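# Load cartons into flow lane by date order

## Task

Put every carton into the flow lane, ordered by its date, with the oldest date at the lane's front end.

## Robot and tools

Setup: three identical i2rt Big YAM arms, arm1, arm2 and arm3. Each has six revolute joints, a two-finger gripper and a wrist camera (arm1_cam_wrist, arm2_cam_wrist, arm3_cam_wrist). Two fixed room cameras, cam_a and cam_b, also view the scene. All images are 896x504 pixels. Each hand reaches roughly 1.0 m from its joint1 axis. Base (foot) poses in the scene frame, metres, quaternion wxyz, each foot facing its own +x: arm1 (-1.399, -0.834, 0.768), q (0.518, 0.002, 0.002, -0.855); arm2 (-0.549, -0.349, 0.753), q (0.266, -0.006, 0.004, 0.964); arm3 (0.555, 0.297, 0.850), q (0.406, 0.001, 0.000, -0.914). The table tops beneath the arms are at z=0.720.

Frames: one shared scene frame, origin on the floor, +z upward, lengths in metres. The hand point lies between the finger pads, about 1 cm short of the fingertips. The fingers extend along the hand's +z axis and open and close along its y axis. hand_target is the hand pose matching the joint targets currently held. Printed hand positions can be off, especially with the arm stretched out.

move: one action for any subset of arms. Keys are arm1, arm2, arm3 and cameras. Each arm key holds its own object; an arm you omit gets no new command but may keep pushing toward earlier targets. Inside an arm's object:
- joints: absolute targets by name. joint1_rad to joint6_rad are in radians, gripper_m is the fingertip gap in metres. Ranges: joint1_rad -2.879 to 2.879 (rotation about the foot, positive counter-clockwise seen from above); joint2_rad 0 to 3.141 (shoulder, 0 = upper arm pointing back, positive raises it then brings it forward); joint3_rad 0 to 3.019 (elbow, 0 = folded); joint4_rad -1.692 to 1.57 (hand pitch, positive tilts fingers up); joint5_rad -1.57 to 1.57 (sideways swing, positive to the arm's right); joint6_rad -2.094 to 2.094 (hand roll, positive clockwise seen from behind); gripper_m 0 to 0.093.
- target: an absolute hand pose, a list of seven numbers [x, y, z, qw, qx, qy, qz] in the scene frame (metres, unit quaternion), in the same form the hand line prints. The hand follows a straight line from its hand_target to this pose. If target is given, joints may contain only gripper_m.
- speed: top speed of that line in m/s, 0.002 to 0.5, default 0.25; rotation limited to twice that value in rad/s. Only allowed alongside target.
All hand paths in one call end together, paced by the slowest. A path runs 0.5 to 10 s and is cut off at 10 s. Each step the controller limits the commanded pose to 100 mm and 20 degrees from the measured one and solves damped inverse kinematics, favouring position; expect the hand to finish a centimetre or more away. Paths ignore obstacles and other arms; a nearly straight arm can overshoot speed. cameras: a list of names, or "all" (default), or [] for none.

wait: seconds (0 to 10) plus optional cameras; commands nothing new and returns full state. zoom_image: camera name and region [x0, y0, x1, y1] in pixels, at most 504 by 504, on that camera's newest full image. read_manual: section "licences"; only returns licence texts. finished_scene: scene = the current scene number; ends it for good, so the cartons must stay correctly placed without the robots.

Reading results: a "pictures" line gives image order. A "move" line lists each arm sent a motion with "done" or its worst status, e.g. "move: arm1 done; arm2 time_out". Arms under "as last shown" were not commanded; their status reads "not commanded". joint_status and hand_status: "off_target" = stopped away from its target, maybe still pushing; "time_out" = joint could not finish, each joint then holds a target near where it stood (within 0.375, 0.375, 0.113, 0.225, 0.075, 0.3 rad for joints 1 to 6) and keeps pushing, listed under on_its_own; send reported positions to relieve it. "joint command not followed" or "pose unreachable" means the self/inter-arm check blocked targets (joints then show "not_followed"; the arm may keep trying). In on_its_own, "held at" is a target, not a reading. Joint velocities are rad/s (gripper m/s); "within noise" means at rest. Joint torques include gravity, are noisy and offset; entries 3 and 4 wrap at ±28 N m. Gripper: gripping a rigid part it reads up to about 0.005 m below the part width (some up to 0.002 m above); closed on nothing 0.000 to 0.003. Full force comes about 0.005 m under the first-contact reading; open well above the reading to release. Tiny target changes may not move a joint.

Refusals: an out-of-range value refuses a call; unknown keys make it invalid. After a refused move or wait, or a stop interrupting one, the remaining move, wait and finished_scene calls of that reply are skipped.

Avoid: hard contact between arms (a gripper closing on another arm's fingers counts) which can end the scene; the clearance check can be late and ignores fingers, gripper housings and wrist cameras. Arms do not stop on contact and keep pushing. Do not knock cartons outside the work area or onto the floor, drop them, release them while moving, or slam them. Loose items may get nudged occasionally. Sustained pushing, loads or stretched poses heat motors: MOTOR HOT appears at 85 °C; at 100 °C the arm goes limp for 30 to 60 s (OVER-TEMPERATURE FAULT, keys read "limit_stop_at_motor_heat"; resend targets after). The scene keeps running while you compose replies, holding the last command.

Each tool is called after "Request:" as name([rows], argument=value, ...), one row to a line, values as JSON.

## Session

Request:
move(arm1={"joints": {"joint1_rad": -2.37, "joint2_rad": 1.168, "joint3_rad": 1.273, "joint4_rad": -1.152, "joint5_rad": 0, "joint6_rad": 0, "gripper_m": 0.092}}, arm2={"joints": {"joint1_rad": 2.262, "joint2_rad": 1.016, "joint3_rad": 1.208, "joint4_rad": -1.239, "joint5_rad": 0, "joint6_rad": 0, "gripper_m": 0.092}}, arm3={"joints": {"joint1_rad": -0.016, "joint2_rad": 1.38, "joint3_rad": 1.046, "joint4_rad": -1.244, "joint5_rad": 0, "joint6_rad": 0.822, "gripper_m": 0.092}}, cameras=["arm1_cam_wrist", "arm2_cam_wrist", "cam_a"])

Request:
zoom_image(camera="arm1_cam_wrist", region=[200, 0, 700, 250])

Request:
zoom_image(camera="arm2_cam_wrist", region=[250, 0, 750, 250])

Scene clock: 2.00 s.
Joint torques (N m): arm1=[-0.26 -10.46 11.82 1.24 0 -0.04] | arm2=[0.5 -5.13 10.95 1.51 0.01 -0.11] | arm3=[0.79 -11.81 12.03 0.42 0.07 0.14]
Heat: arm1: hottest joint3_rad 37 °C; arm2: hottest joint3_rad 39 °C; arm3: hottest joint3_rad 36 °C.
move: arm1 done; arm2 done; arm3 done
Joint velocities: within noise
arm1.joint_positions: joint1_rad=-2.357 joint2_rad=+1.179 joint3_rad=+1.244 joint4_rad=-1.161 joint5_rad=+0.001 joint6_rad=+0.009 gripper_m=+0.09210
arm1.joint_status: all done
arm1.hand: x=-1.5281 y=-0.4218 z=+1.0822 quat_wxyz=(+0.142, -0.780, +0.579, +0.190) (m; scene frame)
arm1.hand_target: x=-1.5245 y=-0.4152 z=+1.1021 quat_wxyz=(+0.157, -0.774, +0.576, +0.208) (m; scene frame)
arm1.hand_status: not commanded
arm2.joint_positions: joint1_rad=+2.253 joint2_rad=+1.021 joint3_rad=+1.205 joint4_rad=-1.243 joint5_rad=-0.001 joint6_rad=+0.010 gripper_m=+0.09208
arm2.joint_status: all done
arm2.hand: x=-0.4983 y=-0.7192 z=+1.1023 quat_wxyz=(+0.200, +0.637, +0.726, -0.166) (m; scene frame)
arm2.hand_target: x=-0.4953 y=-0.7187 z=+1.1062 quat_wxyz=(+0.204, +0.629, +0.731, -0.170) (m; scene frame)
arm2.hand_status: not commanded
arm3.joint_positions: joint1_rad=-0.022 joint2_rad=+1.360 joint3_rad=+1.029 joint4_rad=-1.245 joint5_rad=+0.001 joint6_rad=+0.814 gripper_m=+0.09209
arm3.joint_status: all done
arm3.hand: x=+0.3008 y=+0.0297 z=+0.9943 quat_wxyz=(+0.003, -1.000, +0.000, -0.003) (m; scene frame)
arm3.hand_target: x=+0.2975 y=+0.0228 z=+0.9939 quat_wxyz=(+0.002, -1.000, +0.001, -0.003) (m; scene frame)
arm3.hand_status: not commanded
pictures: arm1_cam_wrist, arm2_cam_wrist, cam_a
camera_calibration:
arm1_cam_wrist: T_world_to_cam=[[0.952263, 0.304683, -0.0190695, 1.60758], [0.302352, -0.932661, 0.196789, -0.146554], [0.0421731, -0.193161, -0.98026, 1.16737], [0, 0, 0, 1]] pos_world=[-1.53576, -0.400998, 1.20382]
arm2_cam_wrist: T_world_to_cam=[[-0.991246, -0.132026, 0.0000962053, -0.590915], [-0.131634, 0.988352, 0.0763696, 0.569045], [-0.0101779, 0.0756885, -0.99708, 1.27134], [0, 0, 0, 1]] pos_world=[-0.497897, -0.736659, 1.22422]

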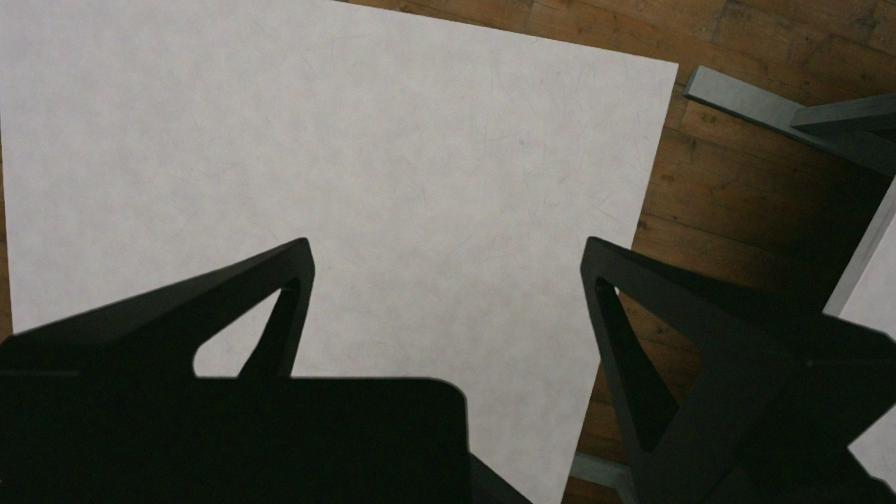

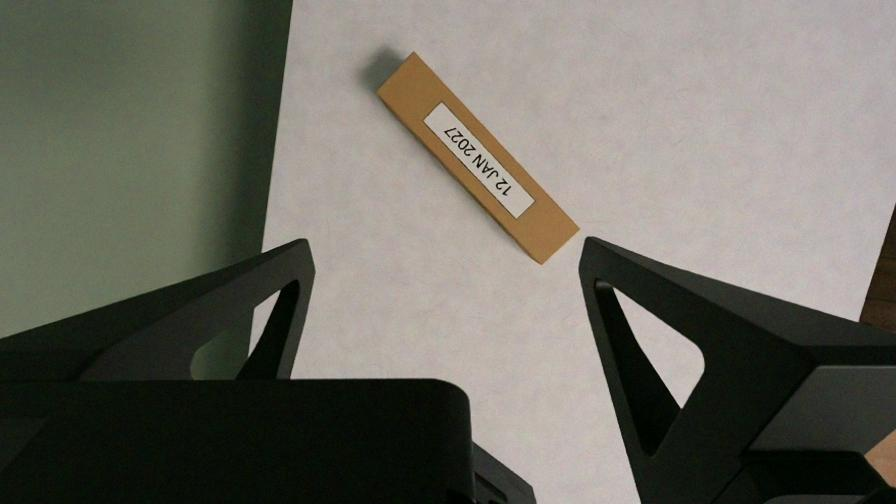

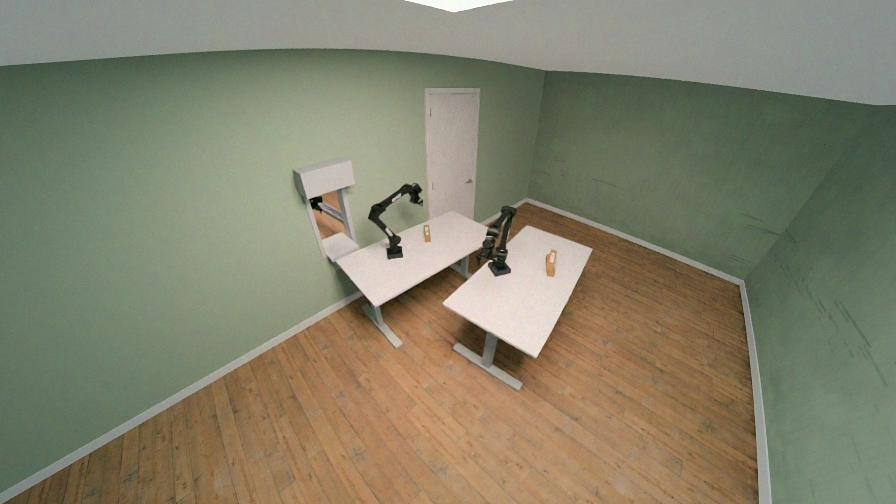

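Scaled by 1.008 from the camera's 896x504 image, which has a finer 1280x720 frame.

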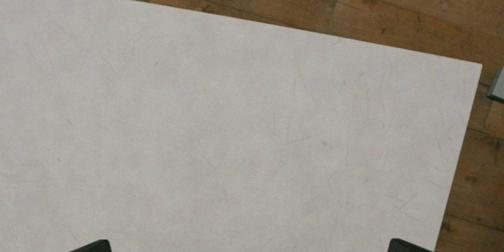

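Scaled by 1.008 from the camera's 896x504 image, which has a finer 1280x720 frame.

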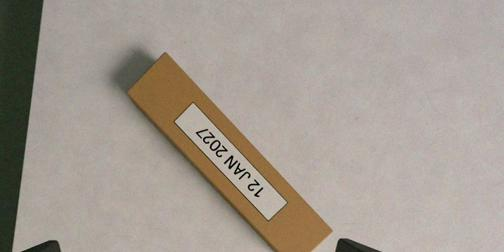

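Request:
move(arm1={"joints": {"joint1_rad": -0.325, "joint2_rad": 1.168, "joint3_rad": 1.273, "joint4_rad": -1.152, "joint5_rad": 0, "joint6_rad": 0}}, arm3={"target": [0.695, -0.333, 0.93, 0, 1, 0, 0], "speed": 0.45}, cameras=["arm1_cam_wrist", "arm3_cam_wrist"])

Scene clock: 12.47 s.
Joint torques (N m): arm1=[1.61 -10.58 11.81 1.2 0.11 -0.05] | arm2=[0.5 -5.13 10.97 1.51 0.01 -0.11] | arm3=[-0.38 -24.76 14.42 -0.08 0.19 0.17]
Heat: arm1: hottest joint3_rad 40 °C; arm2: hottest joint3_rad 41 °C; arm3: hottest joint3_rad 38 °C.
move: arm1 done; arm3 off_target
Joint velocities: within noise
arm1.joint_positions: joint1_rad=-0.339 joint2_rad=+1.179 joint3_rad=+1.244 joint4_rad=-1.161 joint5_rad=-0.001 joint6_rad=+0.007 gripper_m=+0.09210
arm1.joint_status: all done
arm1.hand: x=-1.7163 y=-1.1311 z=+1.0779 quat_wxyz=(-0.085, -0.906, -0.354, +0.216) (m; scene frame)
arm1.hand_target: x=-1.7164 y=-1.1390 z=+1.0978 quat_wxyz=(-0.095, -0.897, -0.361, +0.238) (m; scene frame)
arm1.hand_status: not commanded
arm2.joint_positions: joint1_rad=+2.254 joint2_rad=+1.021 joint3_rad=+1.205 joint4_rad=-1.243 joint5_rad=-0.001 joint6_rad=+0.010 gripper_m=+0.09208
arm2.joint_status: not commanded
arm2.hand: x=-0.4982 y=-0.7192 z=+1.1023 quat_wxyz=(+0.200, +0.637, +0.726, -0.166) (m; scene frame)
arm2.hand_target: x=-0.4952 y=-0.7187 z=+1.1062 quat_wxyz=(+0.204, +0.629, +0.731, -0.170) (m; scene frame)
arm2.hand_status: not commanded
arm3.joint_positions: joint1_rad=+0.962 joint2_rad=+2.080 joint3_rad=+1.820 joint4_rad=-1.311 joint5_rad=+0.000 joint6_rad=+1.783 gripper_m=+0.09209
arm3.joint_status: not commanded
arm3.hand: x=+0.6974 y=-0.3211 z=+0.9343 quat_wxyz=(+0.000, -1.000, -0.008, -0.001) (m; scene frame)
arm3.hand_target: x=+0.6948 y=-0.3325 z=+0.9299 quat_wxyz=(+0.000, -1.000, +0.000, +0.000) (m; scene frame)
arm3.hand_status: off_target (0.013 m and 0.9 deg from the pose sent, 0.539 m and 0.5 deg at the start; pose on its path clipped on 19 of 71 steps)
pictures: arm1_cam_wrist, arm3_cam_wrist
camera_calibration:
arm1_cam_wrist: T_world_to_cam=[[-0.688597, 0.724819, -0.0217287, -0.335284], [0.706288, 0.677178, 0.206367, 1.75349], [0.164293, 0.126757, -0.978233, 1.60338], [0, 0, 0, 1]] pos_world=[-1.73277, -1.14765, 1.19933]
arm3_cam_wrist: T_world_to_cam=[[-0.000343409, 0.999997, -0.00248419, 0.324535], [0.801709, 0.00176015, 0.597713, -1.11514], [0.597715, -0.00178633, -0.801707, 0.454645], [0, 0, 0, 1]] pos_world=[0.62238, -0.321759, 1.03183]

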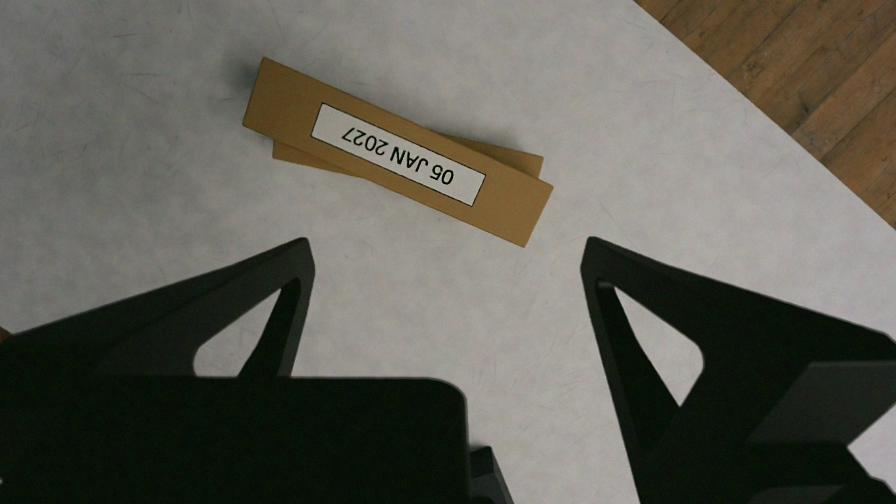

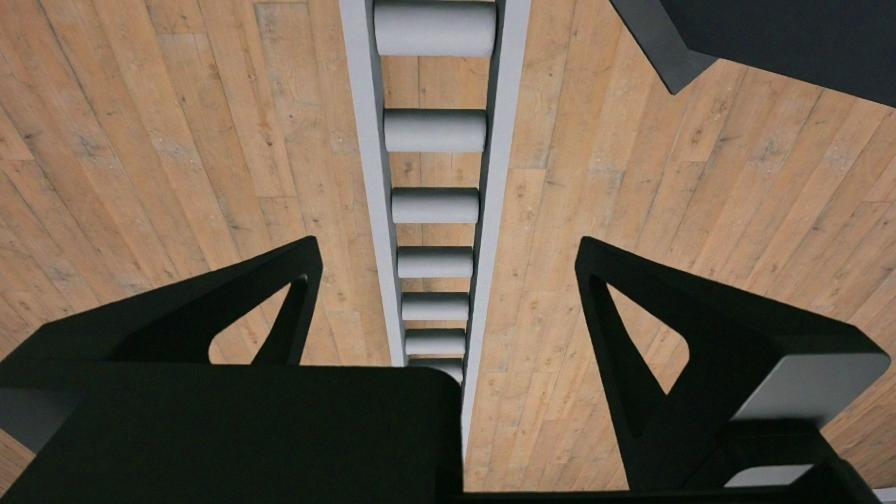

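Request:
move(arm1={"target": [-1.704, -1.191, 0.97, 0, 0.5721, 0.8202, 0], "speed": 0.4}, arm3={"target": [0.30, 0.02, 1.0, 0, 1, 0, 0], "speed": 0.45}, cameras=["arm1_cam_wrist"])

Scene clock: 25.00 s.
Joint torques (N m): arm1=[1.67 -14.56 12.68 -0.31 0.03 -0.12] | arm2=[0.5 -5.07 10.96 1.51 0.01 -0.11] | arm3=[-0.5 -13.63 11.54 0.02 -0.01 -0.03]
Heat: arm1: hottest joint3_rad 43 °C; arm2: hottest joint3_rad 42 °C; arm3: hottest joint3_rad 41 °C.
move: arm1 off_target; arm3 done
Joint velocities: within noise
arm1.joint_positions: joint1_rad=-0.241 joint2_rad=+1.565 joint3_rad=+1.359 joint4_rad=-1.401 joint5_rad=-0.003 joint6_rad=-1.051 gripper_m=+0.09210
arm1.joint_status: not commanded
arm1.hand: x=-1.6981 y=-1.1745 z=+0.9509 quat_wxyz=(-0.003, -0.582, -0.813, -0.021) (m; scene frame)
arm1.hand_target: x=-1.7033 y=-1.1902 z=+0.9699 quat_wxyz=(+0.000, -0.572, -0.820, +0.000) (m; scene frame)
arm1.hand_status: off_target (0.026 m and 2.7 deg from the pose sent, 0.124 m and 72.1 deg at the start)
arm2: as last shown
arm3.joint_positions: joint1_rad=+0.002 joint2_rad=+1.367 joint3_rad=+1.042 joint4_rad=-1.243 joint5_rad=+0.004 joint6_rad=+0.840 gripper_m=+0.09209
arm3.joint_status: not commanded
arm3.hand: x=+0.3030 y=+0.0200 z=+0.9968 quat_wxyz=(+0.001, -1.000, +0.001, +0.001) (m; scene frame)
arm3.hand_target: x=+0.3000 y=+0.0201 z=+1.0000 quat_wxyz=(+0.000, -1.000, +0.000, +0.000) (m; scene frame)
arm3.hand_status: done (0.004 m and 0.2 deg from the pose sent, 0.528 m and 0.9 deg at the start)
pictures: arm1_cam_wrist
camera_calibration:
arm1_cam_wrist: T_world_to_cam=[[-0.943469, -0.325764, -0.0611883, -1.92319], [-0.28734, 0.711804, 0.640914, -0.263588], [-0.165233, 0.622265, -0.76517, 1.30137], [0, 0, 0, 1]] pos_world=[-1.67518, -1.24868, 1.04703]

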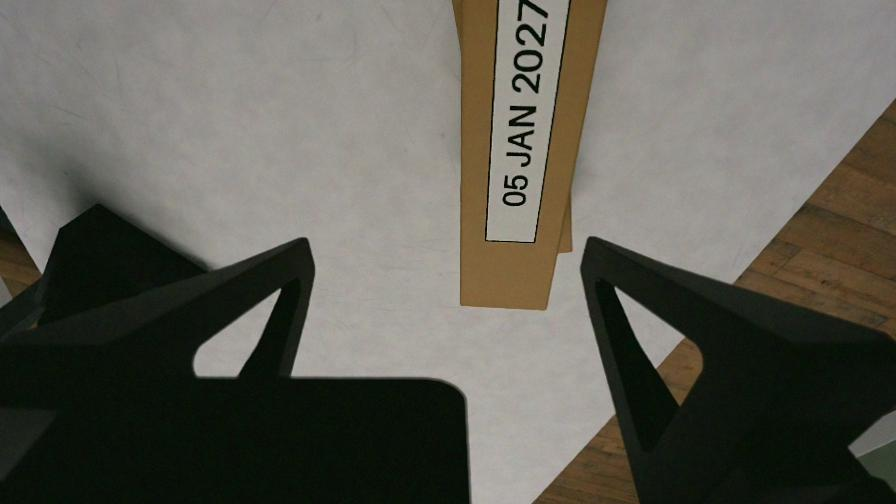

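Request:
move(arm1={"target": [-1.722, -1.182, 0.90, 0, 0.5714, 0.8207, 0], "speed": 0.2}, cameras=["arm1_cam_wrist"])

Scene clock: 33.80 s.
Joint torques (N m): arm1=[-0.62 -16.26 8.85 0.49 0.03 -0.08] | arm2=[0.5 -5.13 10.96 1.52 0 -0.12] | arm3=[-0.62 -13.74 11.51 0.05 0.01 -0.04]
Heat: arm1: hottest joint3_rad 43 °C; arm2: hottest joint3_rad 43 °C; arm3: hottest joint3_rad 41 °C.
move: arm1 off_target
Joint velocities: within noise
arm1.joint_positions: joint1_rad=-0.252 joint2_rad=+1.633 joint3_rad=+1.291 joint4_rad=-1.247 joint5_rad=-0.003 joint6_rad=-1.094 gripper_m=+0.09210
arm1.joint_status: not commanded
arm1.hand: x=-1.7124 y=-1.1827 z=+0.8953 quat_wxyz=(-0.002, -0.569, -0.822, -0.012) (m; scene frame)
arm1.hand_target: x=-1.7219 y=-1.1819 z=+0.9000 quat_wxyz=(+0.000, -0.571, -0.821, +0.000) (m; scene frame)
arm1.hand_status: off_target (0.011 m and 1.4 deg from the pose sent, 0.057 m and 2.8 deg at the start)
arm2, arm3: as last shown
arm3.joint_positions: joint1_rad=+0.002 joint2_rad=+1.367 joint3_rad=+1.042 joint4_rad=-1.244 joint5_rad=+0.004 joint6_rad=+0.840 gripper_m=+0.09209
arm3.hand: x=+0.3031 y=+0.0201 z=+0.9968 quat_wxyz=(+0.001, -1.000, +0.001, +0.001) (m; scene frame)
pictures: arm1_cam_wrist
camera_calibration:
arm1_cam_wrist: T_world_to_cam=[[-0.933253, -0.356217, -0.0463443, -1.97465], [-0.30301, 0.711351, 0.634164, -0.247591], [-0.192933, 0.605879, -0.771808, 1.2007], [0, 0, 0, 1]] pos_world=[-1.68621, -1.25476, 0.992208]

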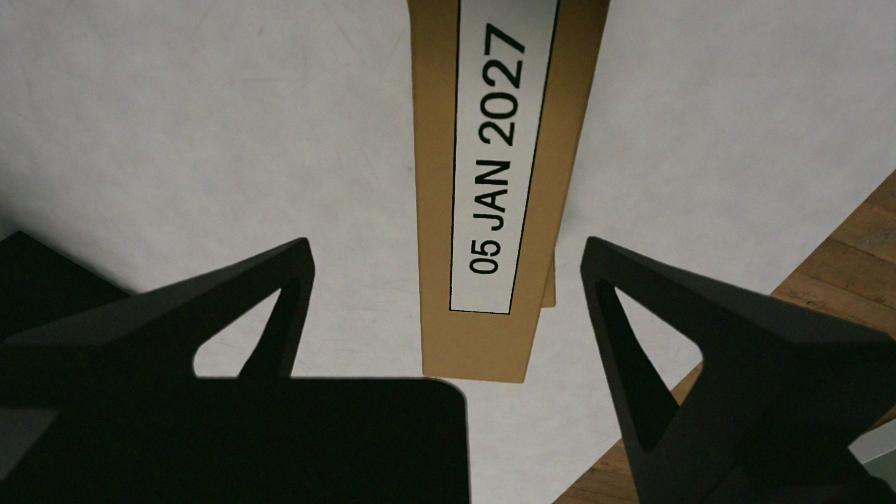

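Request:
move(arm1={"target": [-1.729, -1.185, 0.818, 0, 0.5714, 0.8207, 0], "speed": 0.15}, cameras=["arm1_cam_wrist"])

Request:
move(arm1={"joints": {"gripper_m": 0.054}}, cameras=["arm1_cam_wrist"])

Request:
move(arm1={"target": [-1.722, -1.182, 1.0, 0, 0.5714, 0.8207, 0], "speed": 0.25}, cameras=["arm1_cam_wrist", "cam_a"])

Scene clock: 39.53 s.
Joint torques (N m): arm1=[-0.67 -16.44 7.94 0.5 0.04 -0.06] | arm2=[0.5 -5.13 10.96 1.52 0.01 -0.11] | arm3=[-0.5 -13.63 11.48 -0.02 0.01 -0.02]
Heat: arm1: hottest joint3_rad 42 °C; arm2: hottest joint3_rad 43 °C; arm3: hottest joint3_rad 41 °C.
move: arm1 off_target
Joint velocities: within noise
arm1.joint_positions: joint1_rad=-0.257 joint2_rad=+1.738 joint3_rad=+1.198 joint4_rad=-1.045 joint5_rad=-0.003 joint6_rad=-1.101 gripper_m=+0.09210
arm1.joint_status: not commanded
arm1.hand: x=-1.7188 y=-1.1864 z=+0.8155 quat_wxyz=(-0.002, -0.568, -0.823, -0.010) (m; scene frame)
arm1.hand_target: x=-1.7289 y=-1.1849 z=+0.8181 quat_wxyz=(+0.000, -0.571, -0.821, +0.000) (m; scene frame)
arm1.hand_status: off_target (0.011 m and 1.2 deg from the pose sent, 0.079 m and 1.4 deg at the start)
arm2, arm3: as last shown
pictures: arm1_cam_wrist
camera_calibration:
arm1_cam_wrist: T_world_to_cam=[[-0.932707, -0.358136, -0.042378, -1.99022], [-0.302516, 0.713005, 0.63254, -0.192181], [-0.19632, 0.602795, -0.773367, 1.13191], [0, 0, 0, 1]] pos_world=[-1.69222, -1.25805, 0.912602]

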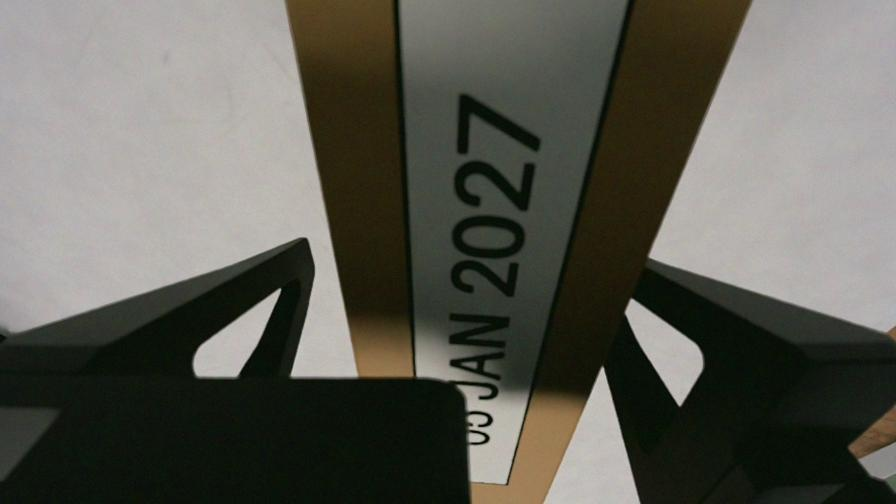

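Scene clock: 40.17 s.
Joint torques (N m): arm1=[-0.56 -16.5 7.73 0.25 -0.02 -0.04] | arm2=[0.5 -5.13 10.96 1.51 0 -0.12] | arm3=[-0.5 -13.45 11.56 0.05 0 -0.02]
Heat: arm1: hottest joint3_rad 42 °C; arm2: hottest joint3_rad 43 °C; arm3: hottest joint3_rad 41 °C.
move: arm1 off_target
Joint velocities: within noise
arm1.joint_positions: joint1_rad=-0.259 joint2_rad=+1.738 joint3_rad=+1.198 joint4_rad=-1.037 joint5_rad=-0.002 joint6_rad=-1.103 gripper_m=+0.06034
arm1.joint_status: gripper_m off_target (ended at +0.06037, target +0.05400)
arm1.hand: x=-1.7210 y=-1.1870 z=+0.8155 quat_wxyz=(-0.001, -0.568, -0.823, -0.006) (m; scene frame)
arm1.hand_target: x=-1.7289 y=-1.1849 z=+0.8181 quat_wxyz=(+0.000, -0.571, -0.821, +0.000) (m; scene frame)
arm1.hand_status: not commanded
arm2, arm3: as last shown
pictures: arm1_cam_wrist
camera_calibration:
arm1_cam_wrist: T_world_to_cam=[[-0.933061, -0.358031, -0.034806, -1.99912], [-0.298461, 0.716524, 0.630488, -0.179545], [-0.200795, 0.598672, -0.775418, 1.12091], [0, 0, 0, 1]] pos_world=[-1.69381, -1.25815, 0.912793]

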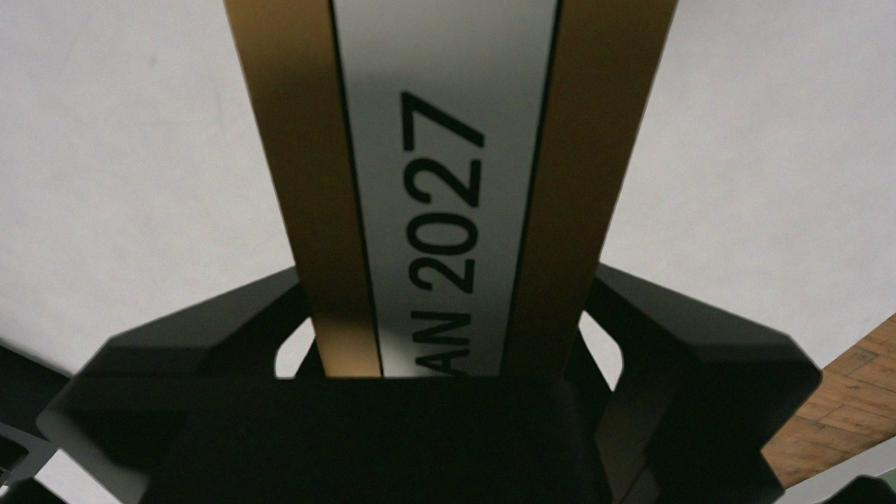

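Scene clock: 41.80 s.
Joint torques (N m): arm1=[-0.15 -16.5 14.38 -0.31 -0.06 0.01] | arm2=[0.5 -5.13 10.96 1.51 0.01 -0.11] | arm3=[-0.44 -13.51 11.54 0.01 -0.01 -0.04]
Heat: arm1: hottest joint3_rad 43 °C; arm2: hottest joint3_rad 44 °C; arm3: hottest joint3_rad 41 °C.
move: arm1 off_target
Joint velocities: within noise
arm1.joint_positions: joint1_rad=-0.259 joint2_rad=+1.583 joint3_rad=+1.417 joint4_rad=-1.477 joint5_rad=-0.001 joint6_rad=-1.103 gripper_m=+0.06035
arm1.joint_status: not commanded
arm1.hand: x=-1.7051 y=-1.1697 z=+0.9650 quat_wxyz=(-0.005, -0.568, -0.822, -0.038) (m; scene frame)
arm1.hand_target: x=-1.7204 y=-1.1802 z=+0.9999 quat_wxyz=(+0.000, -0.571, -0.821, +0.000) (m; scene frame)
arm1.hand_status: off_target (0.041 m and 4.5 deg from the pose sent, 0.185 m and 0.8 deg at the start; pose on its path clipped on 10 of 49 steps)
arm2, arm3: as last shown
pictures: arm1_cam_wrist, cam_a
camera_calibration:
arm1_cam_wrist: T_world_to_cam=[[-0.93029, -0.354789, -0.0931946, -1.90805], [-0.326437, 0.684809, 0.651518, -0.386526], [-0.167331, 0.636523, -0.752887, 1.30931], [0, 0, 0, 1]] pos_world=[-1.68212, -1.24567, 1.05977]

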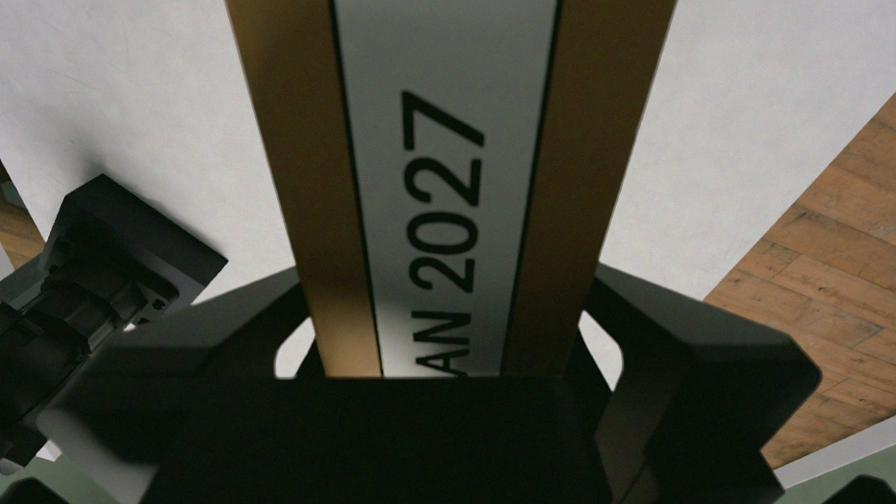

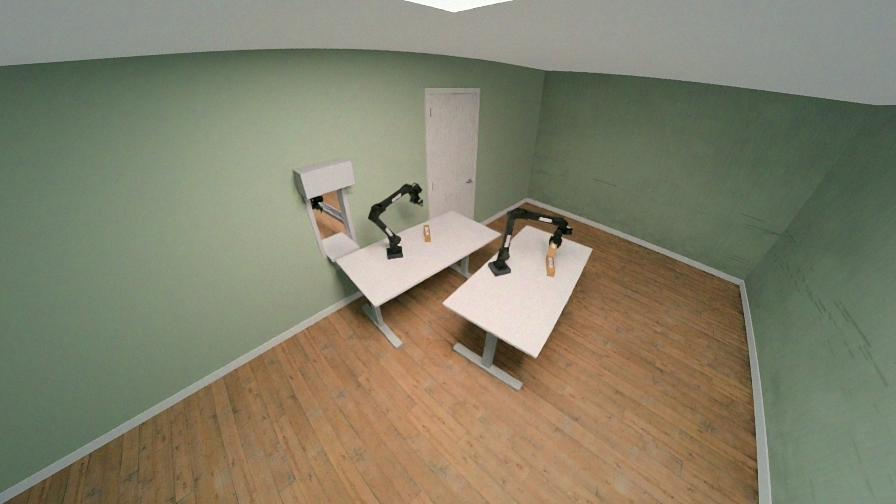

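Request:
move(arm1={"joints": {"joint1_rad": 2.407, "joint2_rad": 1.982, "joint3_rad": 1.923, "joint4_rad": -1.512, "joint5_rad": 0, "joint6_rad": -0.431}}, cameras=[])

Request:
move(arm1={"target": [-0.82, -0.62, 0.775, 0, -0.3827, 0.9239, 0], "speed": 0.2}, cameras=["arm1_cam_wrist"])

Request:
move(arm1={"target": [-0.82, -0.62, 0.746, 0, -0.3827, 0.9239, 0], "speed": 0.08}, cameras=["arm1_cam_wrist"])

Scene clock: 52.63 s.
Joint torques (N m): arm1=[1.44 -27.46 10.43 -0.42 0.04 0.1] | arm2=[0.5 -5.13 10.96 1.5 0 -0.11] | arm3=[-0.38 -13.74 11.55 0.05 0.01 -0.04]
Heat: arm1: hottest joint3_rad 45 °C; arm2: hottest joint3_rad 44 °C; arm3: hottest joint3_rad 42 °C.
move: arm1 done
Joint velocities: within noise
arm1.joint_positions: joint1_rad=+2.410 joint2_rad=+2.040 joint3_rad=+1.898 joint4_rad=-1.499 joint5_rad=+0.001 joint6_rad=-0.437 gripper_m=+0.06044
arm1.joint_status: all done
arm1.hand: x=-0.8233 y=-0.6198 z=+0.9083 quat_wxyz=(+0.033, +0.387, -0.921, -0.003) (m; scene frame)
arm1.hand_target: x=-0.8206 y=-0.6211 z=+0.9523 quat_wxyz=(-0.002, +0.383, -0.924, -0.002) (m; scene frame)
arm1.hand_status: not commanded
arm2, arm3: as last shown
arm3.joint_positions: joint1_rad=+0.002 joint2_rad=+1.367 joint3_rad=+1.042 joint4_rad=-1.244 joint5_rad=+0.004 joint6_rad=+0.839 gripper_m=+0.09209
pictures: none
No camera images: "cameras" was empty.

Scene clock: 54.13 s.
Joint torques (N m): arm1=[0.67 -23.47 8.18 0.57 -0.02 0.09] | arm2=[0.5 -5.07 10.97 1.52 0.01 -0.11] | arm3=[-0.44 -13.45 11.43 0.02 0 -0.03]
Heat: arm1: hottest joint3_rad 45 °C; arm2: hottest joint3_rad 45 °C; arm3: hottest joint3_rad 42 °C.
move: arm1 off_target
Joint velocities: within noise
arm1.joint_positions: joint1_rad=+2.410 joint2_rad=+2.125 joint3_rad=+1.645 joint4_rad=-1.131 joint5_rad=+0.005 joint6_rad=-0.435 gripper_m=+0.06008
arm1.joint_status: not commanded
arm1.hand: x=-0.8291 y=-0.6221 z=+0.7648 quat_wxyz=(+0.018, +0.387, -0.922, +0.000) (m; scene frame)
arm1.hand_target: x=-0.8201 y=-0.6202 z=+0.7752 quat_wxyz=(+0.000, +0.383, -0.924, +0.000) (m; scene frame)
arm1.hand_status: off_target (0.014 m and 2.1 deg from the pose sent, 0.133 m and 3.9 deg at the start)
arm2, arm3: as last shown
pictures: arm1_cam_wrist
camera_calibration:
arm1_cam_wrist: T_world_to_cam=[[0.714616, -0.698417, -0.0392223, 0.191267], [-0.5113, -0.559779, 0.652089, -1.27314], [-0.477386, -0.445939, -0.757127, 0.0293397], [0, 0, 0, 1]] pos_world=[-0.773633, -0.56601, 0.859918]

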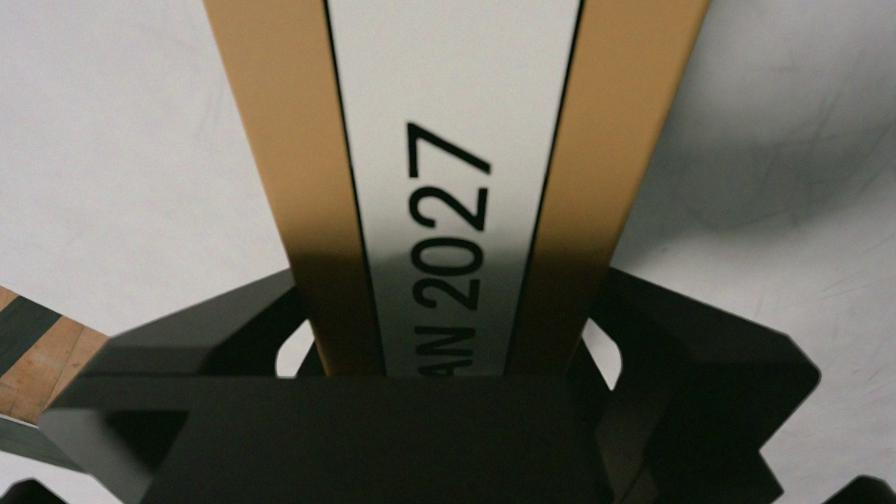

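Scene clock: 55.10 s.
Joint torques (N m): arm1=[0.79 -20.48 7.35 2.02 -0.27 0.04] | arm2=[0.5 -5.13 10.97 1.5 0.01 -0.11] | arm3=[-0.5 -13.45 11.51 -0.02 0.01 -0.03]
Heat: arm1: hottest joint3_rad 44 °C; arm2: hottest joint3_rad 45 °C; arm3: hottest joint3_rad 42 °C.
move: arm1 off_target
Joint velocities: within noise
arm1.joint_positions: joint1_rad=+2.410 joint2_rad=+2.122 joint3_rad=+1.632 joint4_rad=-1.113 joint5_rad=+0.011 joint6_rad=-0.431 gripper_m=+0.06007
arm1.joint_status: not commanded
arm1.hand: x=-0.8292 y=-0.6231 z=+0.7618 quat_wxyz=(+0.014, +0.384, -0.923, +0.003) (m; scene frame)
arm1.hand_target: x=-0.8206 y=-0.6203 z=+0.7466 quat_wxyz=(+0.000, +0.383, -0.924, +0.000) (m; scene frame)
arm1.hand_status: off_target (0.019 m and 1.7 deg from the pose sent, 0.021 m and 2.2 deg at the start)
arm2.joint_positions: joint1_rad=+2.254 joint2_rad=+1.021 joint3_rad=+1.205 joint4_rad=-1.243 joint5_rad=-0.001 joint6_rad=+0.010 gripper_m=+0.09208
arm2.joint_status: not commanded
arm2.hand: x=-0.4982 y=-0.7192 z=+1.1023 quat_wxyz=(+0.200, +0.637, +0.726, -0.166) (m; scene frame)
arm2.hand_target: x=-0.4952 y=-0.7187 z=+1.1062 quat_wxyz=(+0.204, +0.629, +0.731, -0.170) (m; scene frame)
arm2.hand_status: not commanded
arm3: as last shown
pictures: arm1_cam_wrist
camera_calibration:
arm1_cam_wrist: T_world_to_cam=[[0.711838, -0.701673, -0.0306908, 0.17966], [-0.520174, -0.556064, 0.648237, -1.27382], [-0.471916, -0.445475, -0.76082, 0.0342474], [0, 0, 0, 1]] pos_world=[-0.774334, -0.567005, 0.857305]

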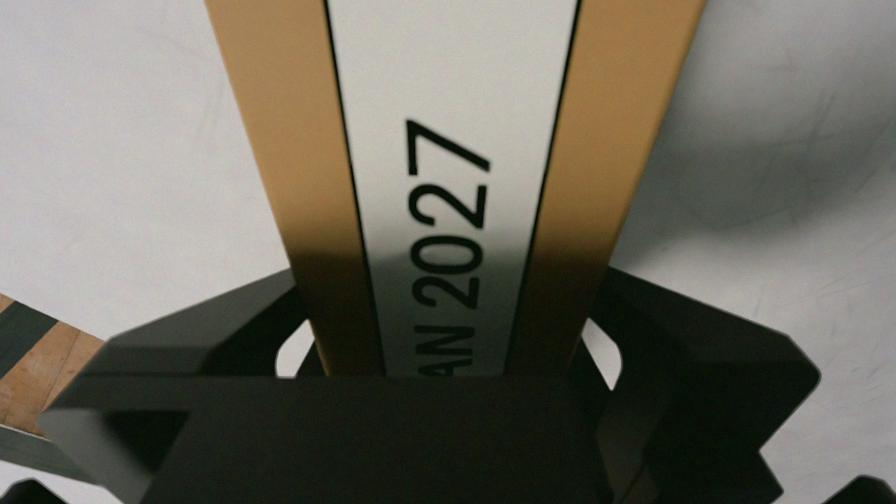

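Request:
move(arm1={"joints": {"gripper_m": 0.092}}, cameras=[])

Request:
move(arm1={"target": [-0.82, -0.62, 0.95, 0, -0.3827, 0.9239, 0], "speed": 0.3}, cameras=[])

Request:
move(arm1={"joints": {"joint1_rad": -0.27, "joint2_rad": 1.168, "joint3_rad": 1.273, "joint4_rad": -1.152, "joint5_rad": 0, "joint6_rad": -0.9}}, cameras=["arm1_cam_wrist"])

Request:
move(arm2={"joints": {"joint1_rad": 1.325, "joint2_rad": 1.357, "joint3_rad": 1.166, "joint4_rad": -1.381, "joint5_rad": 0, "joint6_rad": 0}}, cameras=["arm2_cam_wrist", "arm1_cam_wrist"])

Scene clock: 65.03 s.
Joint torques (N m): arm1=[0.79 -20.19 7.45 0.5 -0.01 0.05] | arm2=[0.5 -5.07 10.95 1.51 0.01 -0.11] | arm3=[-0.38 -13.68 11.52 0.01 0 -0.02]
Heat: arm1: hottest joint3_rad 44 °C; arm2: hottest joint3_rad 45 °C; arm3: hottest joint3_rad 42 °C.
move: arm1 done
Joint velocities: within noise
arm1.joint_positions: joint1_rad=+2.410 joint2_rad=+2.134 joint3_rad=+1.631 joint4_rad=-1.069 joint5_rad=+0.006 joint6_rad=-0.430 gripper_m=+0.09182
arm1.joint_status: all done
arm1.hand: x=-0.8215 y=-0.6193 z=+0.7543 quat_wxyz=(-0.001, +0.384, -0.923, +0.001) (m; scene frame)
arm1.hand_target: x=-0.8207 y=-0.6204 z=+0.7465 quat_wxyz=(+0.000, +0.383, -0.924, +0.000) (m; scene frame)
arm1.hand_status: not commanded
arm2: as last shown
arm3.joint_positions: joint1_rad=+0.002 joint2_rad=+1.367 joint3_rad=+1.042 joint4_rad=-1.244 joint5_rad=+0.004 joint6_rad=+0.839 gripper_m=+0.09209
arm3.joint_status: not commanded
arm3.hand: x=+0.3031 y=+0.0201 z=+0.9968 quat_wxyz=(+0.001, -1.000, +0.001, +0.001) (m; scene frame)
arm3.hand_target: x=+0.3000 y=+0.0201 z=+1.0000 quat_wxyz=(+0.000, -1.000, +0.000, +0.000) (m; scene frame)
arm3.hand_status: not commanded
pictures: none
No camera images: "cameras" was empty.

Scene clock: 66.83 s.
Joint torques (N m): arm1=[0.85 -21.71 12.82 -0.29 -0.05 0.06] | arm2=[0.56 -5.07 10.97 1.51 0 -0.12] | arm3=[-0.5 -13.45 11.56 0.06 0 -0.04]
Heat: arm1: hottest joint3_rad 44 °C; arm2: hottest joint3_rad 45 °C; arm3: hottest joint3_rad 42 °C.
move: arm1 off_target
Joint velocities: within noise
arm1.joint_positions: joint1_rad=+2.410 joint2_rad=+1.978 joint3_rad=+1.867 joint4_rad=-1.501 joint5_rad=+0.006 joint6_rad=-0.430 gripper_m=+0.09192
arm1.joint_status: not commanded
arm1.hand: x=-0.8332 y=-0.6245 z=+0.9331 quat_wxyz=(+0.019, +0.384, -0.923, +0.000) (m; scene frame)
arm1.hand_target: x=-0.8209 y=-0.6204 z=+0.9502 quat_wxyz=(-0.001, +0.383, -0.924, +0.000) (m; scene frame)
arm1.hand_status: off_target (0.022 m and 2.2 deg from the pose sent, 0.196 m and 0.3 deg at the start; pose on its path clipped on 9 of 54 steps)
arm2, arm3: as last shown
pictures: none
No camera images: "cameras" was empty.

Scene clock: 69.17 s.
Joint torques (N m): arm1=[0.15 -11.05 9.84 1.11 -0.04 -0.03] | arm2=[0.5 -5.07 10.96 1.52 0.01 -0.11] | arm3=[-0.5 -13.39 11.55 0.03 0.01 -0.04]
Heat: arm1: hottest joint3_rad 44 °C; arm2: hottest joint3_rad 46 °C; arm3: hottest joint3_rad 42 °C.
move: arm1 done
Joint velocities: within noise
arm1.joint_positions: joint1_rad=-0.257 joint2_rad=+1.183 joint3_rad=+1.270 joint4_rad=-1.159 joint5_rad=+0.001 joint6_rad=-0.892 gripper_m=+0.09196
arm1.joint_status: all done
arm1.hand: x=-1.6956 y=-1.1605 z=+1.0891 quat_wxyz=(+0.008, -0.631, -0.736, +0.244) (m; scene frame)
arm1.hand_target: x=-1.6991 y=-1.1560 z=+1.0977 quat_wxyz=(+0.011, -0.631, -0.733, +0.256) (m; scene frame)
arm1.hand_status: not commanded
arm2, arm3: as last shown
pictures: arm1_cam_wrist
camera_calibration:
arm1_cam_wrist: T_world_to_cam=[[-0.931932, -0.0969653, 0.34943, -2.06995], [0.0250131, 0.944105, 0.328695, 0.777807], [-0.36177, 0.315062, -0.877416, 0.831332], [0, 0, 0, 1]] pos_world=[-1.64775, -1.19697, 1.19706]

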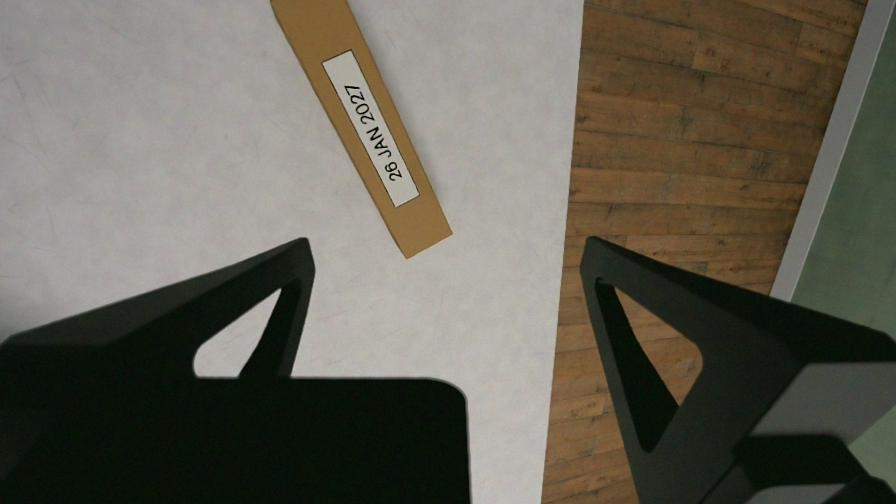

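Scene clock: 70.73 s.
Joint torques (N m): arm1=[-0.32 -10.99 9.84 1.1 -0.04 -0.02] | arm2=[-0.56 -9.41 9.06 -0.01 -0.06 -0.11] | arm3=[-0.44 -13.22 11.51 0.05 0.01 -0.02]
Heat: arm1: hottest joint3_rad 44 °C; arm2: hottest joint3_rad 46 °C; arm3: hottest joint3_rad 42 °C.
move: arm2 done
Joint velocities: within noise
arm1, arm3: as last shown
arm2.joint_positions: joint1_rad=+1.332 joint2_rad=+1.360 joint3_rad=+1.176 joint4_rad=-1.372 joint5_rad=+0.001 joint6_rad=+0.009 gripper_m=+0.09208
arm2.joint_status: all done
arm2.hand: x=-0.8231 y=-0.6228 z=+0.9530 quat_wxyz=(+0.010, +0.924, +0.382, -0.005) (m; scene frame)
arm2.hand_target: x=-0.8212 y=-0.6170 z=+0.9502 quat_wxyz=(+0.007, +0.924, +0.383, +0.003) (m; scene frame)
arm2.hand_status: not commanded
pictures: arm1_cam_wrist, arm2_cam_wrist
camera_calibration:
arm1_cam_wrist: T_world_to_cam=[[-0.931932, -0.0969653, 0.34943, -2.06995], [0.0250131, 0.944105, 0.328695, 0.777807], [-0.36177, 0.315062, -0.877416, 0.831332], [0, 0, 0, 1]] pos_world=[-1.64775, -1.19697, 1.19706]
arm2_cam_wrist: T_world_to_cam=[[-0.709031, 0.705176, -0.00122551, -0.14525], [0.587423, 0.591593, 0.552224, 0.333618], [0.390141, 0.390824, -0.833695, 1.48191], [0, 0, 0, 1]] pos_world=[-0.877115, -0.674106, 1.05105]

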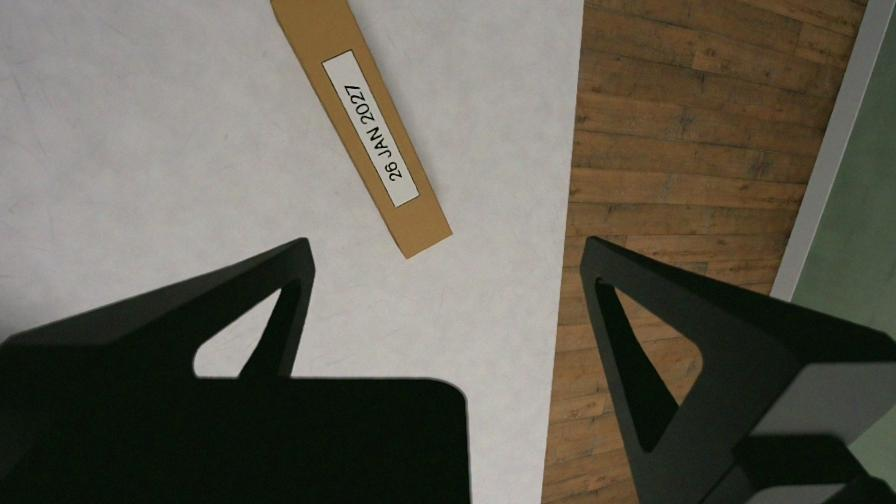

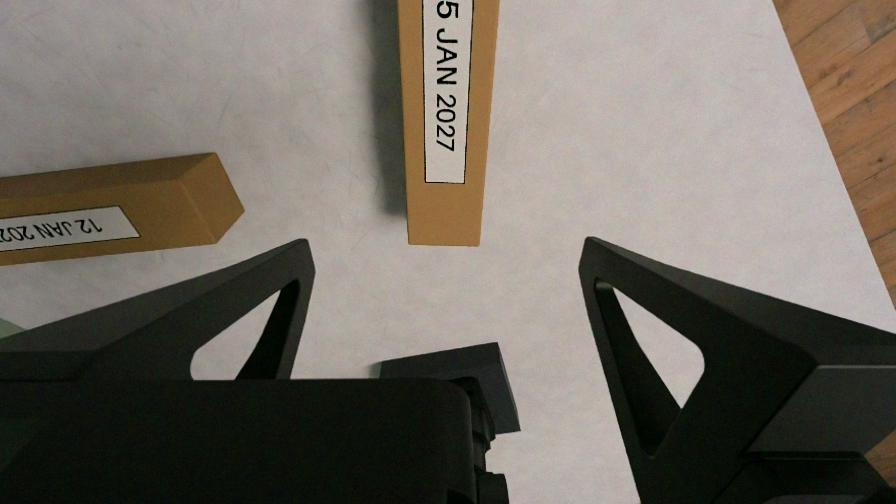

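Request:
move(arm2={"target": [-0.8365, -0.636, 0.745, 0, 0.9239, 0.3827, 0], "speed": 0.16}, arm1={"target": [-1.722, -1.177, 0.92, 0, 0.503, 0.8643, 0], "speed": 0.3}, cameras=["arm2_cam_wrist", "arm1_cam_wrist"])

Request:
move(arm2={"joints": {"gripper_m": 0.054}}, cameras=["arm2_cam_wrist"])

Request:
move(arm2={"target": [-0.83, -0.63, 0.96, 0, 0.9239, 0.3827, 0], "speed": 0.25}, cameras=["arm1_cam_wrist"])

Scene clock: 85.87 s.
Joint torques (N m): arm1=[-0.15 -15.56 12.11 -0.28 0.05 -0.01] | arm2=[-0.09 -10.4 6.64 0.8 0.05 -0.05] | arm3=[-0.62 -13.51 11.43 0.02 0.01 -0.04]
Heat: arm1: hottest joint3_rad 43 °C; arm2: hottest joint3_rad 47 °C; arm3: hottest joint3_rad 42 °C.
move: arm1 off_target; arm2 done
Joint velocities: within noise
arm1.joint_positions: joint1_rad=-0.266 joint2_rad=+1.607 joint3_rad=+1.267 joint4_rad=-1.274 joint5_rad=-0.003 joint6_rad=-1.264 gripper_m=+0.09196
arm1.joint_status: not commanded
arm1.hand: x=-1.7067 y=-1.1667 z=+0.8984 quat_wxyz=(-0.006, -0.503, -0.864, -0.024) (m; scene frame)
arm1.hand_target: x=-1.7212 y=-1.1761 z=+0.9201 quat_wxyz=(+0.000, -0.503, -0.864, +0.000) (m; scene frame)
arm1.hand_status: off_target (0.028 m and 2.8 deg from the pose sent, 0.172 m and 35.0 deg at the start)
arm2.joint_positions: joint1_rad=+1.332 joint2_rad=+1.662 joint3_rad=+0.930 joint4_rad=-0.825 joint5_rad=+0.013 joint6_rad=+0.009 gripper_m=+0.09208
arm2.joint_status: not commanded
arm2.hand: x=-0.8391 y=-0.6402 z=+0.7538 quat_wxyz=(+0.004, +0.924, +0.382, -0.006) (m; scene frame)
arm2.hand_target: x=-0.8362 y=-0.6359 z=+0.7451 quat_wxyz=(+0.000, +0.924, +0.383, +0.000) (m; scene frame)
arm2.hand_status: done (0.010 m and 0.9 deg from the pose sent, 0.209 m and 1.2 deg at the start)
arm3: as last shown
pictures: arm1_cam_wrist, arm2_cam_wrist
camera_calibration:
arm1_cam_wrist: T_world_to_cam=[[-0.865995, -0.494864, -0.0718435, -1.98744], [-0.422038, 0.646247, 0.635805, -0.53977], [-0.268208, 0.580925, -0.768499, 1.03401], [0, 0, 0, 1]] pos_world=[-1.67159, -1.23537, 0.995036]
arm2_cam_wrist: T_world_to_cam=[[-0.708866, 0.705259, 0.0109359, -0.15346], [0.591888, 0.58634, 0.553059, 0.463122], [0.383637, 0.398517, -0.83307, 1.32787], [0, 0, 0, 1]] pos_world=[-0.892321, -0.692498, 0.851758]

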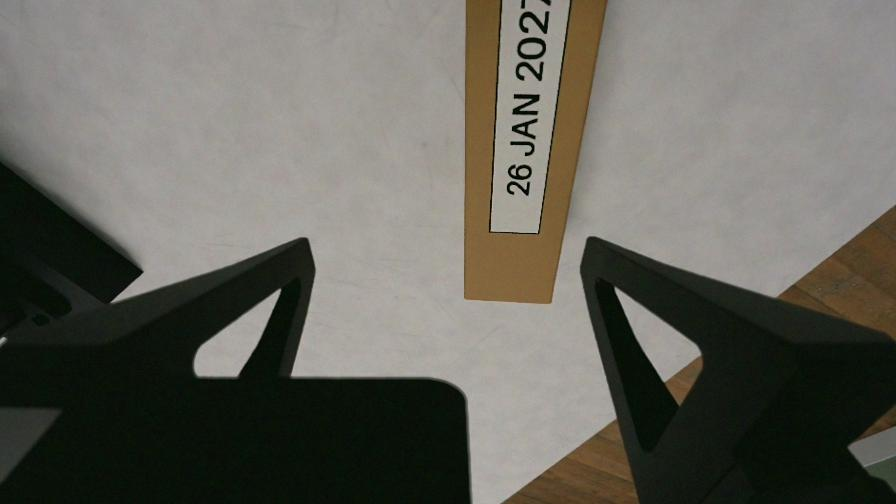

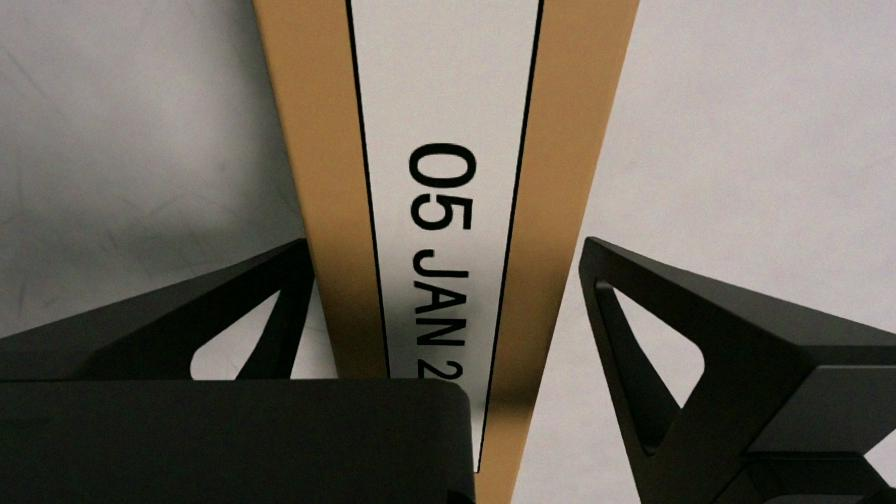

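Scene clock: 86.47 s.
Joint torques (N m): arm1=[-0.09 -15.62 12.1 -0.32 0.05 -0.07] | arm2=[-0.15 -10.4 6.64 0.77 0.09 -0.06] | arm3=[-0.21 -13.63 11.52 0.01 0.02 -0.03]
Heat: arm1: hottest joint3_rad 44 °C; arm2: hottest joint3_rad 47 °C; arm3: hottest joint3_rad 42 °C.
move: arm2 off_target
Joint velocities: within noise
arm1, arm3: as last shown
arm2.joint_positions: joint1_rad=+1.332 joint2_rad=+1.662 joint3_rad=+0.930 joint4_rad=-0.824 joint5_rad=+0.012 joint6_rad=+0.010 gripper_m=+0.06076
arm2.joint_status: gripper_m off_target (ended at +0.06079, target +0.05400)
arm2.hand: x=-0.8391 y=-0.6404 z=+0.7538 quat_wxyz=(+0.004, +0.924, +0.381, -0.007) (m; scene frame)
arm2.hand_target: x=-0.8363 y=-0.6359 z=+0.7451 quat_wxyz=(+0.000, +0.924, +0.383, +0.000) (m; scene frame)
arm2.hand_status: not commanded
pictures: arm2_cam_wrist
camera_calibration:
arm2_cam_wrist: T_world_to_cam=[[-0.708358, 0.70578, 0.0101459, -0.151973], [0.592295, 0.586516, 0.552436, 0.4642], [0.383948, 0.397332, -0.833493, 1.32785], [0, 0, 0, 1]] pos_world=[-0.892421, -0.692599, 0.851857]

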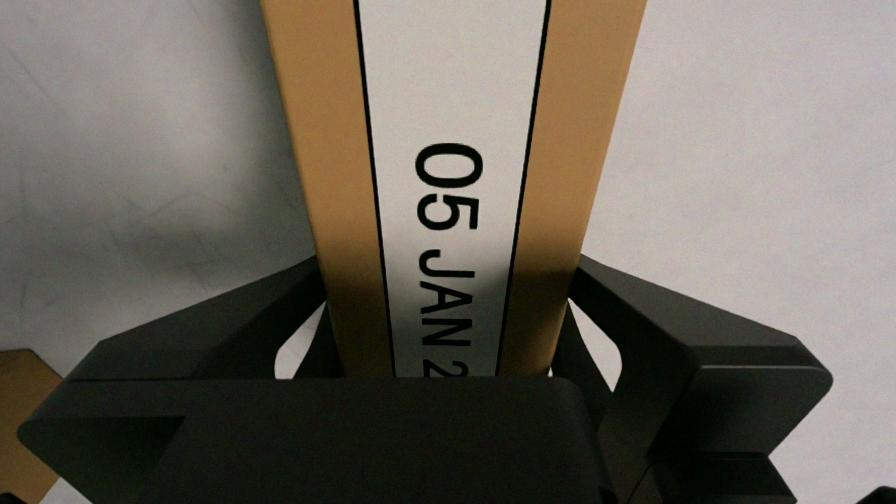

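Scene clock: 88.23 s.
Joint torques (N m): arm1=[-0.09 -15.68 12.1 -0.32 0.05 -0.07] | arm2=[0.44 -9.52 15.92 -0.31 0.04 0.03] | arm3=[-0.38 -13.51 11.47 0.01 0.01 -0.02]
Heat: arm1: hottest joint3_rad 44 °C; arm2: hottest joint3_rad 47 °C; arm3: hottest joint3_rad 43 °C.
move: arm2 off_target
Joint velocities: within noise
arm1, arm3: as last shown
arm2.joint_positions: joint1_rad=+1.332 joint2_rad=+1.388 joint3_rad=+1.140 joint4_rad=-1.395 joint5_rad=+0.013 joint6_rad=+0.010 gripper_m=+0.06076
arm2.joint_status: not commanded
arm2.hand: x=-0.8134 y=-0.6104 z=+0.9297 quat_wxyz=(-0.013, +0.924, +0.382, +0.033) (m; scene frame)
arm2.hand_target: x=-0.8283 y=-0.6285 z=+0.9599 quat_wxyz=(+0.000, +0.924, +0.383, +0.000) (m; scene frame)
arm2.hand_status: off_target (0.040 m and 4.1 deg from the pose sent, 0.207 m and 0.9 deg at the start)
pictures: arm1_cam_wrist
camera_calibration:
arm1_cam_wrist: T_world_to_cam=[[-0.865633, -0.4955, -0.0718306, -1.98763], [-0.422506, 0.645943, 0.635804, -0.540928], [-0.268643, 0.580721, -0.768501, 1.03303], [0, 0, 0, 1]] pos_world=[-1.67159, -1.23537, 0.995036]

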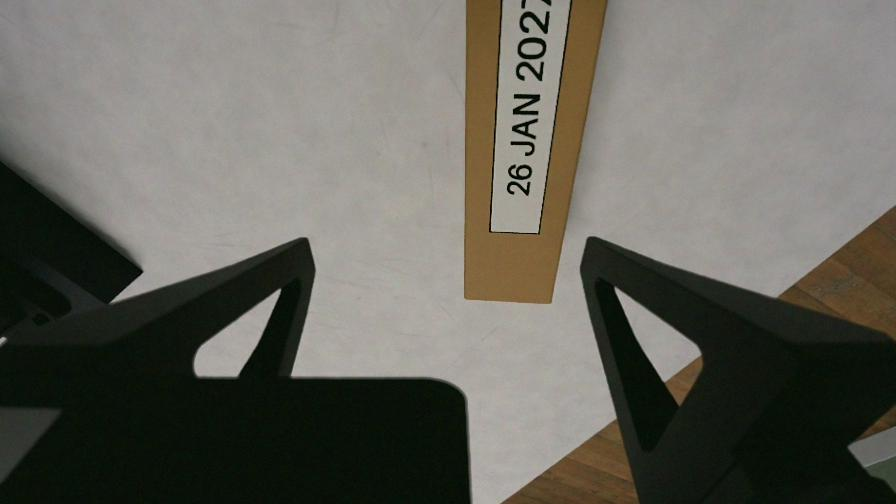

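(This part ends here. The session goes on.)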